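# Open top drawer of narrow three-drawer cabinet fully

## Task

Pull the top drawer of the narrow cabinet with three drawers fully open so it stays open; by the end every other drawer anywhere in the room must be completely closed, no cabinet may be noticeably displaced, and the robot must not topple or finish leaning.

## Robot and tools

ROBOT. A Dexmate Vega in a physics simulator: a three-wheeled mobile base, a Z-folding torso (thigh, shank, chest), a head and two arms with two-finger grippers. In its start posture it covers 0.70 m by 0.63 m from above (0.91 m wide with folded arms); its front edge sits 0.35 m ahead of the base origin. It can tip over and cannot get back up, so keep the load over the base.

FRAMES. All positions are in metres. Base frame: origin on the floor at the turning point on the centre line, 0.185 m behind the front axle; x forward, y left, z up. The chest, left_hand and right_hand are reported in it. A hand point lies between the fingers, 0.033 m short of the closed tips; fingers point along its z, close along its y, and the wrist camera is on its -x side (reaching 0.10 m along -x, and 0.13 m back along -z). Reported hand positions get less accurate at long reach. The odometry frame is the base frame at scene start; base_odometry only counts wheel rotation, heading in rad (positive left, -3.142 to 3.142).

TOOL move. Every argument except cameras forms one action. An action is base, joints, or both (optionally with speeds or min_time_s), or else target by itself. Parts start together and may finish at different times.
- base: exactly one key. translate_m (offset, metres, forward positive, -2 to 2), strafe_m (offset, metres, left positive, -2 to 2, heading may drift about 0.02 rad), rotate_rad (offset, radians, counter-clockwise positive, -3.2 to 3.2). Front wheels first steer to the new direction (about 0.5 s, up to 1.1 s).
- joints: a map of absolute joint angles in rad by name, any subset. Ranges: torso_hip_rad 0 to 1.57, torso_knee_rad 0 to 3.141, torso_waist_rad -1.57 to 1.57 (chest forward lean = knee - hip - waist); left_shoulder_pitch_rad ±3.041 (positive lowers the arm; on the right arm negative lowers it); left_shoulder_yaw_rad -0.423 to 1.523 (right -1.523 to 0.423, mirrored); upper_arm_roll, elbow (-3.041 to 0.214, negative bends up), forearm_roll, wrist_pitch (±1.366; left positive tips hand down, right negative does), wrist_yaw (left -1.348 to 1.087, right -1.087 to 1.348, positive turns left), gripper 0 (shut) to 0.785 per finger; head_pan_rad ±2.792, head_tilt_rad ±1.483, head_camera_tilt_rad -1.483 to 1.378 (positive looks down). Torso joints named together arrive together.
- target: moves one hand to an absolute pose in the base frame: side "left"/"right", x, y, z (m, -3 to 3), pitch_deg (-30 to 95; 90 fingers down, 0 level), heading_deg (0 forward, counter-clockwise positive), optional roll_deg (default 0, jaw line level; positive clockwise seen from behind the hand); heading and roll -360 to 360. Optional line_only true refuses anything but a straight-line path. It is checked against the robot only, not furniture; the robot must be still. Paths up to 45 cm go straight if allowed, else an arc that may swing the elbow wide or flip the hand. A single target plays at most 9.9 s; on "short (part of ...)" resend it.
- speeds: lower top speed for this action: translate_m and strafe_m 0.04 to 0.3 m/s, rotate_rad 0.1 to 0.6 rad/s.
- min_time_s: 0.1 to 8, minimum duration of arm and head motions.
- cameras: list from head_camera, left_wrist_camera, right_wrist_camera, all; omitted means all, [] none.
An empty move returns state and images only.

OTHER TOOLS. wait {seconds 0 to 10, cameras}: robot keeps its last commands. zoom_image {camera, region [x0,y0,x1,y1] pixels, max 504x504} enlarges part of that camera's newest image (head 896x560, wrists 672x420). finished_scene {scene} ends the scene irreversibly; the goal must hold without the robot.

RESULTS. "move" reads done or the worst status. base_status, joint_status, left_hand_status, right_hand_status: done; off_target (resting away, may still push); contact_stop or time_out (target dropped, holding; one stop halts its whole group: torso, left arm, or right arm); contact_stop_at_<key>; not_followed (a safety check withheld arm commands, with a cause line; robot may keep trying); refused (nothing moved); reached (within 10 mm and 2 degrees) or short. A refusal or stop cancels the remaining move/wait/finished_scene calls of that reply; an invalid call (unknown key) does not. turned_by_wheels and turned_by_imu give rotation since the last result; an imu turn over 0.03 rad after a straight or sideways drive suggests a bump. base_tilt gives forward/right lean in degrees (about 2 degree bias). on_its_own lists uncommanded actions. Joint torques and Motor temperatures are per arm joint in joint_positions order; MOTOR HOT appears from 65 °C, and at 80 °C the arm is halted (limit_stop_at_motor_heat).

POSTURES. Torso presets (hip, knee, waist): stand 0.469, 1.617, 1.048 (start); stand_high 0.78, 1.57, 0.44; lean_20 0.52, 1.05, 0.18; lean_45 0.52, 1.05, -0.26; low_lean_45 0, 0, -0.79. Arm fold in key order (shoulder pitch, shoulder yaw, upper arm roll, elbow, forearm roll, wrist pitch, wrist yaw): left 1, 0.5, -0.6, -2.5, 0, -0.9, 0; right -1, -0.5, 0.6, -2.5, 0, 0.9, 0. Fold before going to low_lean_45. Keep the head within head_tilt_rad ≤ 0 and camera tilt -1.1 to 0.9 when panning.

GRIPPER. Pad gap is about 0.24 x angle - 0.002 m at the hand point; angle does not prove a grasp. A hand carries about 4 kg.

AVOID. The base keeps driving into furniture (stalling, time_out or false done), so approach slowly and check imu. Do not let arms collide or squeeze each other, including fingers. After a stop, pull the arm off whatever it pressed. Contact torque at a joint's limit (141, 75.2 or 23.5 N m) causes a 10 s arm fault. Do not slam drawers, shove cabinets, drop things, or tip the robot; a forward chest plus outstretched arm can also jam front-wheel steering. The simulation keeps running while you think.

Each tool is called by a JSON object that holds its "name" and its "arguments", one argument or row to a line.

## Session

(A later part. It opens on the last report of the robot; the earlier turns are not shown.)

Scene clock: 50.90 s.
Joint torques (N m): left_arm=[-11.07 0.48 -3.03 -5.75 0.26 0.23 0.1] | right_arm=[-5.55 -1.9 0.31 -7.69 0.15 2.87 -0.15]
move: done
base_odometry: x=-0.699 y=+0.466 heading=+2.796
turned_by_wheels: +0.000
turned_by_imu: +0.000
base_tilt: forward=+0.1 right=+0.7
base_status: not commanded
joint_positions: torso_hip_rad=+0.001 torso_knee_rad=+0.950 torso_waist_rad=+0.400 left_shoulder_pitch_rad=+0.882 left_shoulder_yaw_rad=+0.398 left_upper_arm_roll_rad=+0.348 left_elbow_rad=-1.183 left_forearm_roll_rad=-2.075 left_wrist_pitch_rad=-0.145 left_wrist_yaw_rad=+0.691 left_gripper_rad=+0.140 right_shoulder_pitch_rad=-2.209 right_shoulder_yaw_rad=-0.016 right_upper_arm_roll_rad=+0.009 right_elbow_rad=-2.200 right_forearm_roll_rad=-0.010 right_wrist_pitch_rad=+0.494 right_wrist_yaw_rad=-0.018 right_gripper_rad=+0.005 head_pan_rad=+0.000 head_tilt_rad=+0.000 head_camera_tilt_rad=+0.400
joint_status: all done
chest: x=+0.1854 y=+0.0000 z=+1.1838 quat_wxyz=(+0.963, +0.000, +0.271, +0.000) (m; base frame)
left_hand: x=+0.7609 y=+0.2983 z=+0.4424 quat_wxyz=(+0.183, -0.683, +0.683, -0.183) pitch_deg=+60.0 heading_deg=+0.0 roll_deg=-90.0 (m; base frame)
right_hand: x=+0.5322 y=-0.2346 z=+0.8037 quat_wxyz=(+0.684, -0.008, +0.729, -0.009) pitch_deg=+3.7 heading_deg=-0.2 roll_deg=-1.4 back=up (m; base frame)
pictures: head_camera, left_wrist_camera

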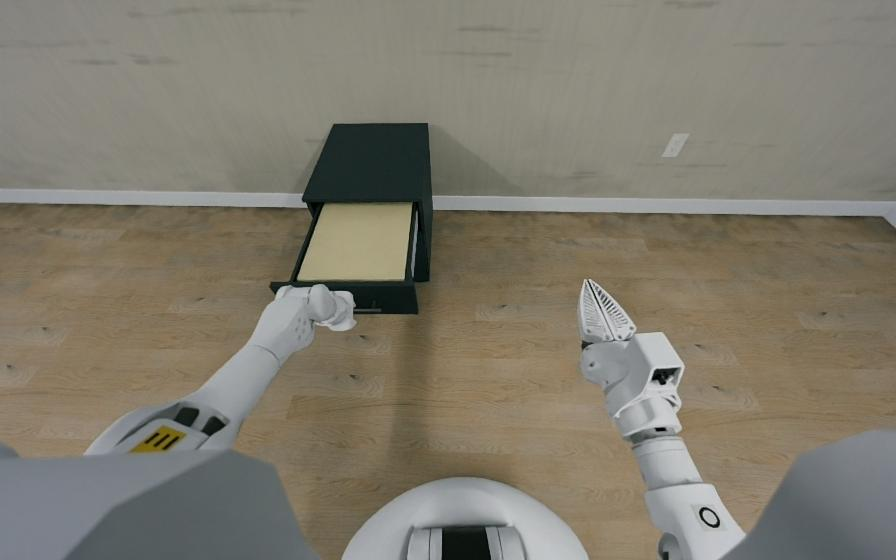

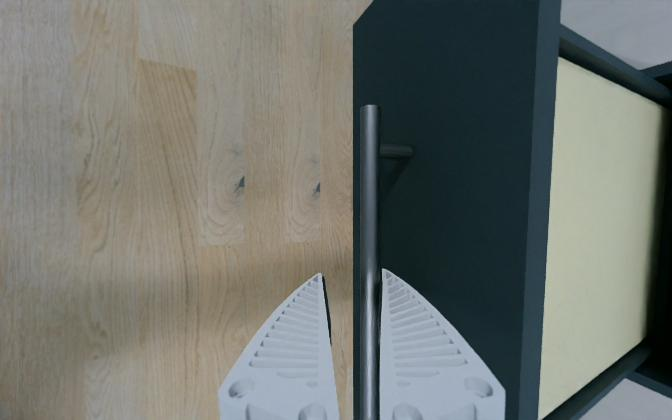

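{"name": "move", "arguments": {
  "target": {"side": "left", "x": 0.7159, "y": 0.298, "z": 0.5204, "pitch_deg": 60, "heading_deg": 0, "roll_deg": -90, "line_only": true},
  "cameras": ["left_wrist_camera"]
}}

{"name": "move", "arguments": {
  "base": {"translate_m": -0.3},
  "cameras": ["head_camera"]
}}

Scene clock: 54.43 s.
Joint torques (N m): left_arm=[-9.35 7.88 -10.53 -6.38 1.27 -0.54 -0.44] | right_arm=[-4.37 -1.72 0.53 -8.1 0.12 3.17 -0.07]
move: done
base_odometry: x=-0.699 y=+0.466 heading=+2.796
turned_by_wheels: +0.000
turned_by_imu: +0.000
base_tilt: forward=+0.1 right=+0.8
base_status: not commanded
joint_positions: torso_hip_rad=+0.001 torso_knee_rad=+0.950 torso_waist_rad=+0.400 left_shoulder_pitch_rad=+1.114 left_shoulder_yaw_rad=+0.512 left_upper_arm_roll_rad=+0.248 left_elbow_rad=-1.688 left_forearm_roll_rad=-2.070 left_wrist_pitch_rad=-0.273 left_wrist_yaw_rad=+0.937 left_gripper_rad=+0.140 right_shoulder_pitch_rad=-2.209 right_shoulder_yaw_rad=-0.016 right_upper_arm_roll_rad=+0.009 right_elbow_rad=-2.200 right_forearm_roll_rad=-0.010 right_wrist_pitch_rad=+0.494 right_wrist_yaw_rad=-0.018 right_gripper_rad=+0.005 head_pan_rad=+0.000 head_tilt_rad=+0.000 head_camera_tilt_rad=+0.400
joint_status: not commanded
chest: x=+0.1854 y=+0.0000 z=+1.1837 quat_wxyz=(+0.963, +0.000, +0.271, +0.000) (m; base frame)
left_hand: x=+0.7163 y=+0.2978 z=+0.5196 quat_wxyz=(+0.183, -0.683, +0.683, -0.183) pitch_deg=+60.0 heading_deg=+0.0 roll_deg=+90.0 (m; base frame)
left_hand_status: reached (straight line, planned for 1.9 s): 1 mm and 0.0 deg off.
right_hand: x=+0.5322 y=-0.2346 z=+0.8037 quat_wxyz=(+0.684, -0.008, +0.729, -0.009) pitch_deg=+3.7 heading_deg=-0.2 roll_deg=-1.4 back=up (m; base frame)
pictures: left_wrist_camera

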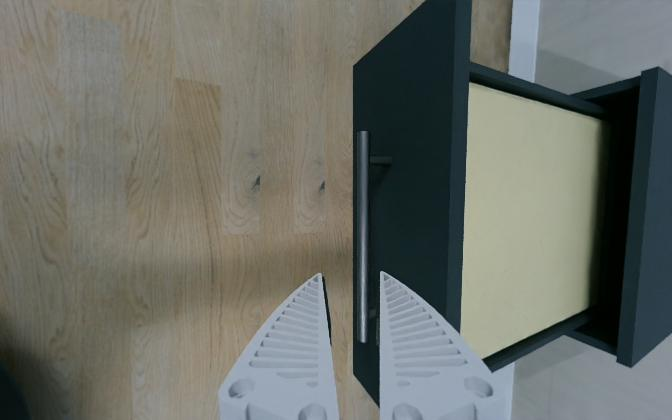

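Scene clock: 57.03 s.
Joint torques (N m): left_arm=[-10.21 6.87 -9.82 -6.56 1.21 0.02 -0.41] | right_arm=[-5.57 0 0.19 -7.49 0.02 3.07 0.02]
move: done
base_odometry: x=-0.416 y=+0.365 heading=+2.797
turned_by_wheels: +0.001
turned_by_imu: +0.001
base_tilt: forward=+0.1 right=+0.7
base_status: done
joint_positions: torso_hip_rad=+0.001 torso_knee_rad=+0.950 torso_waist_rad=+0.400 left_shoulder_pitch_rad=+1.116 left_shoulder_yaw_rad=+0.513 left_upper_arm_roll_rad=+0.247 left_elbow_rad=-1.692 left_forearm_roll_rad=-2.070 left_wrist_pitch_rad=-0.274 left_wrist_yaw_rad=+0.939 left_gripper_rad=+0.140 right_shoulder_pitch_rad=-2.209 right_shoulder_yaw_rad=-0.016 right_upper_arm_roll_rad=+0.009 right_elbow_rad=-2.200 right_forearm_roll_rad=-0.010 right_wrist_pitch_rad=+0.494 right_wrist_yaw_rad=-0.018 right_gripper_rad=+0.005 head_pan_rad=+0.000 head_tilt_rad=+0.000 head_camera_tilt_rad=+0.400
joint_status: not commanded
chest: x=+0.1855 y=+0.0000 z=+1.1837 quat_wxyz=(+0.962, +0.000, +0.271, +0.000) (m; base frame)
left_hand: x=+0.7158 y=+0.2978 z=+0.5202 quat_wxyz=(+0.183, -0.683, +0.683, -0.183) pitch_deg=+60.0 heading_deg=+0.0 roll_deg=+90.0 (m; base frame)
right_hand: x=+0.5322 y=-0.2346 z=+0.8036 quat_wxyz=(+0.684, -0.008, +0.729, -0.009) pitch_deg=+3.7 heading_deg=-0.2 roll_deg=-1.4 back=up (m; base frame)
pictures: head_camera

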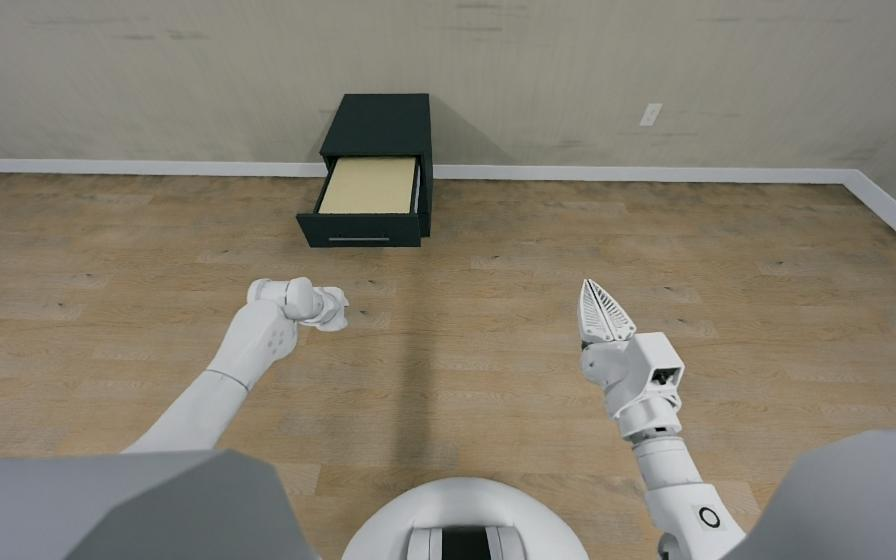

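{"name": "move", "arguments": {
  "joints": {"head_pan_rad": 1.9, "head_camera_tilt_rad": 0.5},
  "cameras": ["head_camera", "left_wrist_camera"]
}}

{"name": "zoom_image", "arguments": {
  "camera": "left_wrist_camera",
  "region": [336, 60, 672, 400]
}}

{"name": "move", "arguments": {
  "joints": {"head_pan_rad": 2.78, "head_camera_tilt_rad": 0.8},
  "cameras": ["head_camera"]
}}

Scene clock: 59.37 s.
Joint torques (N m): left_arm=[-10.85 7.24 -10.58 -7.13 1.03 -0.17 -0.21] | right_arm=[-5.99 -0.71 0.21 -7.3 0.06 3.36 -0.13]
move: done
base_odometry: x=-0.416 y=+0.365 heading=+2.797
turned_by_wheels: +0.000
turned_by_imu: +0.000
base_tilt: forward=+0.1 right=+0.7
base_status: not commanded
joint_positions: torso_hip_rad=+0.001 torso_knee_rad=+0.950 torso_waist_rad=+0.400 left_shoulder_pitch_rad=+1.116 left_shoulder_yaw_rad=+0.513 left_upper_arm_roll_rad=+0.247 left_elbow_rad=-1.692 left_forearm_roll_rad=-2.070 left_wrist_pitch_rad=-0.274 left_wrist_yaw_rad=+0.939 left_gripper_rad=+0.140 right_shoulder_pitch_rad=-2.209 right_shoulder_yaw_rad=-0.016 right_upper_arm_roll_rad=+0.009 right_elbow_rad=-2.200 right_forearm_roll_rad=-0.010 right_wrist_pitch_rad=+0.494 right_wrist_yaw_rad=-0.018 right_gripper_rad=+0.005 head_pan_rad=+1.900 head_tilt_rad=+0.000 head_camera_tilt_rad=+0.500
joint_status: all done
chest: x=+0.1855 y=+0.0000 z=+1.1837 quat_wxyz=(+0.962, +0.000, +0.271, +0.000) (m; base frame)
left_hand: x=+0.7158 y=+0.2978 z=+0.5202 quat_wxyz=(+0.183, -0.683, +0.683, -0.183) pitch_deg=+60.0 heading_deg=+0.0 roll_deg=+90.0 (m; base frame)
right_hand: x=+0.5322 y=-0.2346 z=+0.8036 quat_wxyz=(+0.684, -0.008, +0.729, -0.009) pitch_deg=+3.7 heading_deg=-0.2 roll_deg=-1.4 back=up (m; base frame)
pictures: head_camera, left_wrist_camera

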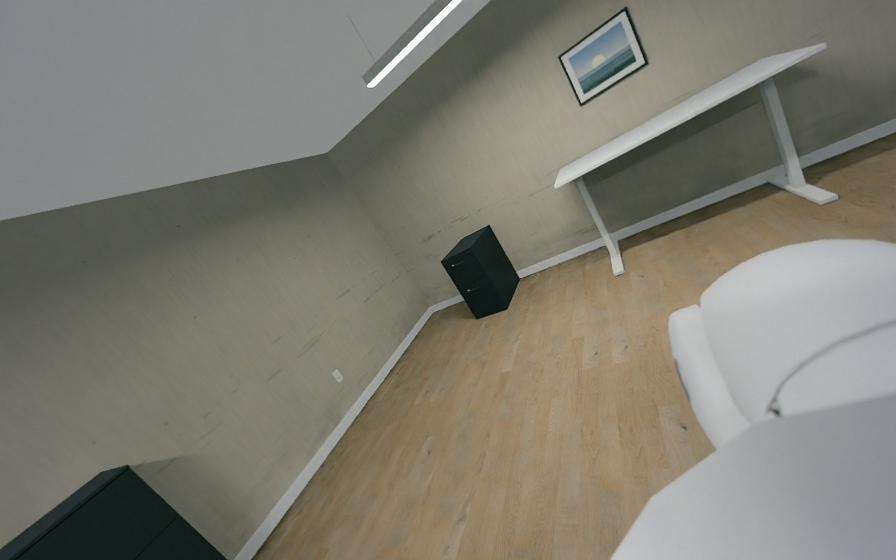

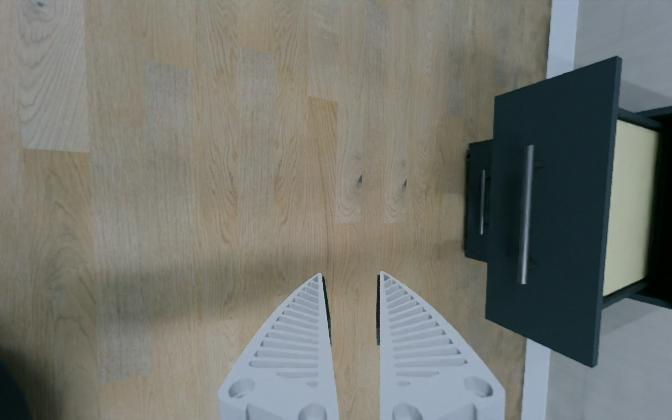

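Scaled by 1.482 from the camera's 672x420 image, which has a finer 960x600 frame.

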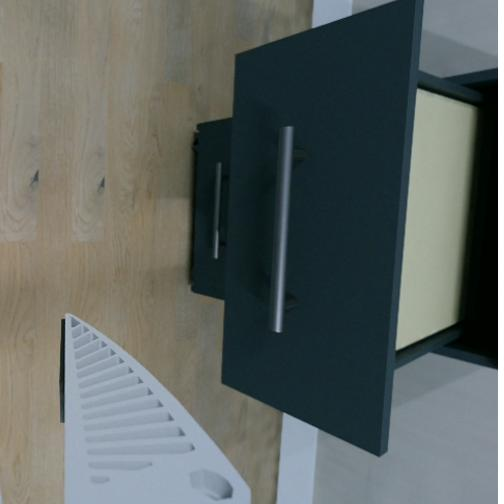

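Scene clock: 60.63 s.
Joint torques (N m): left_arm=[-9.04 7.9 -10.34 -7.55 1.04 -0.22 -0.53] | right_arm=[-5.85 -1 0.82 -7.39 0.08 2.59 -0.33]
move: done
base_odometry: x=-0.416 y=+0.365 heading=+2.797
turned_by_wheels: +0.000
turned_by_imu: +0.000
base_tilt: forward=+0.1 right=+0.8
base_status: not commanded
joint_positions: torso_hip_rad=+0.001 torso_knee_rad=+0.950 torso_waist_rad=+0.400 left_shoulder_pitch_rad=+1.116 left_shoulder_yaw_rad=+0.513 left_upper_arm_roll_rad=+0.247 left_elbow_rad=-1.692 left_forearm_roll_rad=-2.070 left_wrist_pitch_rad=-0.274 left_wrist_yaw_rad=+0.939 left_gripper_rad=+0.140 right_shoulder_pitch_rad=-2.209 right_shoulder_yaw_rad=-0.016 right_upper_arm_roll_rad=+0.009 right_elbow_rad=-2.200 right_forearm_roll_rad=-0.010 right_wrist_pitch_rad=+0.494 right_wrist_yaw_rad=-0.018 right_gripper_rad=+0.005 head_pan_rad=+2.780 head_tilt_rad=+0.000 head_camera_tilt_rad=+0.800
joint_status: all done
chest: x=+0.1855 y=+0.0000 z=+1.1837 quat_wxyz=(+0.962, +0.000, +0.271, +0.000) (m; base frame)
left_hand: x=+0.7158 y=+0.2978 z=+0.5202 quat_wxyz=(+0.183, -0.683, +0.683, -0.183) pitch_deg=+60.0 heading_deg=+0.0 roll_deg=+90.0 (m; base frame)
right_hand: x=+0.5322 y=-0.2346 z=+0.8036 quat_wxyz=(+0.684, -0.008, +0.729, -0.009) pitch_deg=+3.7 heading_deg=-0.2 roll_deg=-1.4 back=up (m; base frame)
pictures: head_camera

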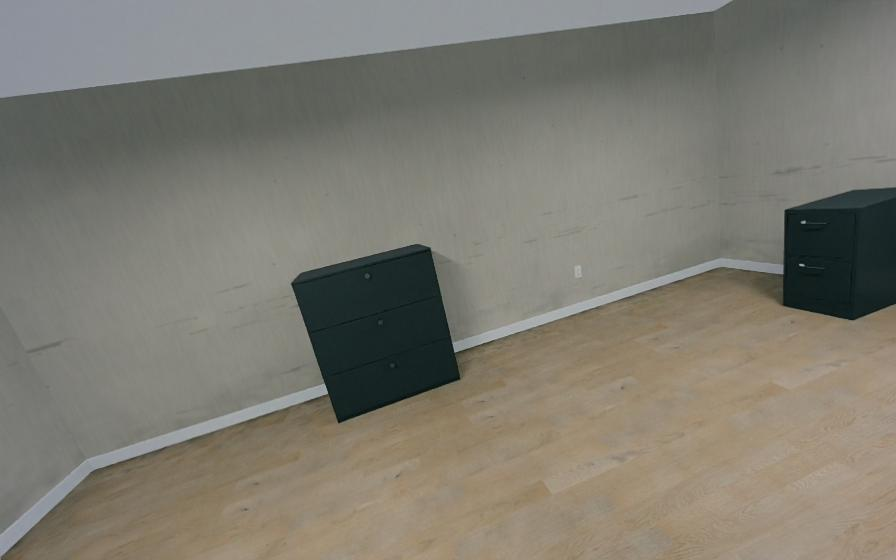

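{"name": "finished_scene", "arguments": {
  "scene": 2
}}

The scene is finished: the task was done.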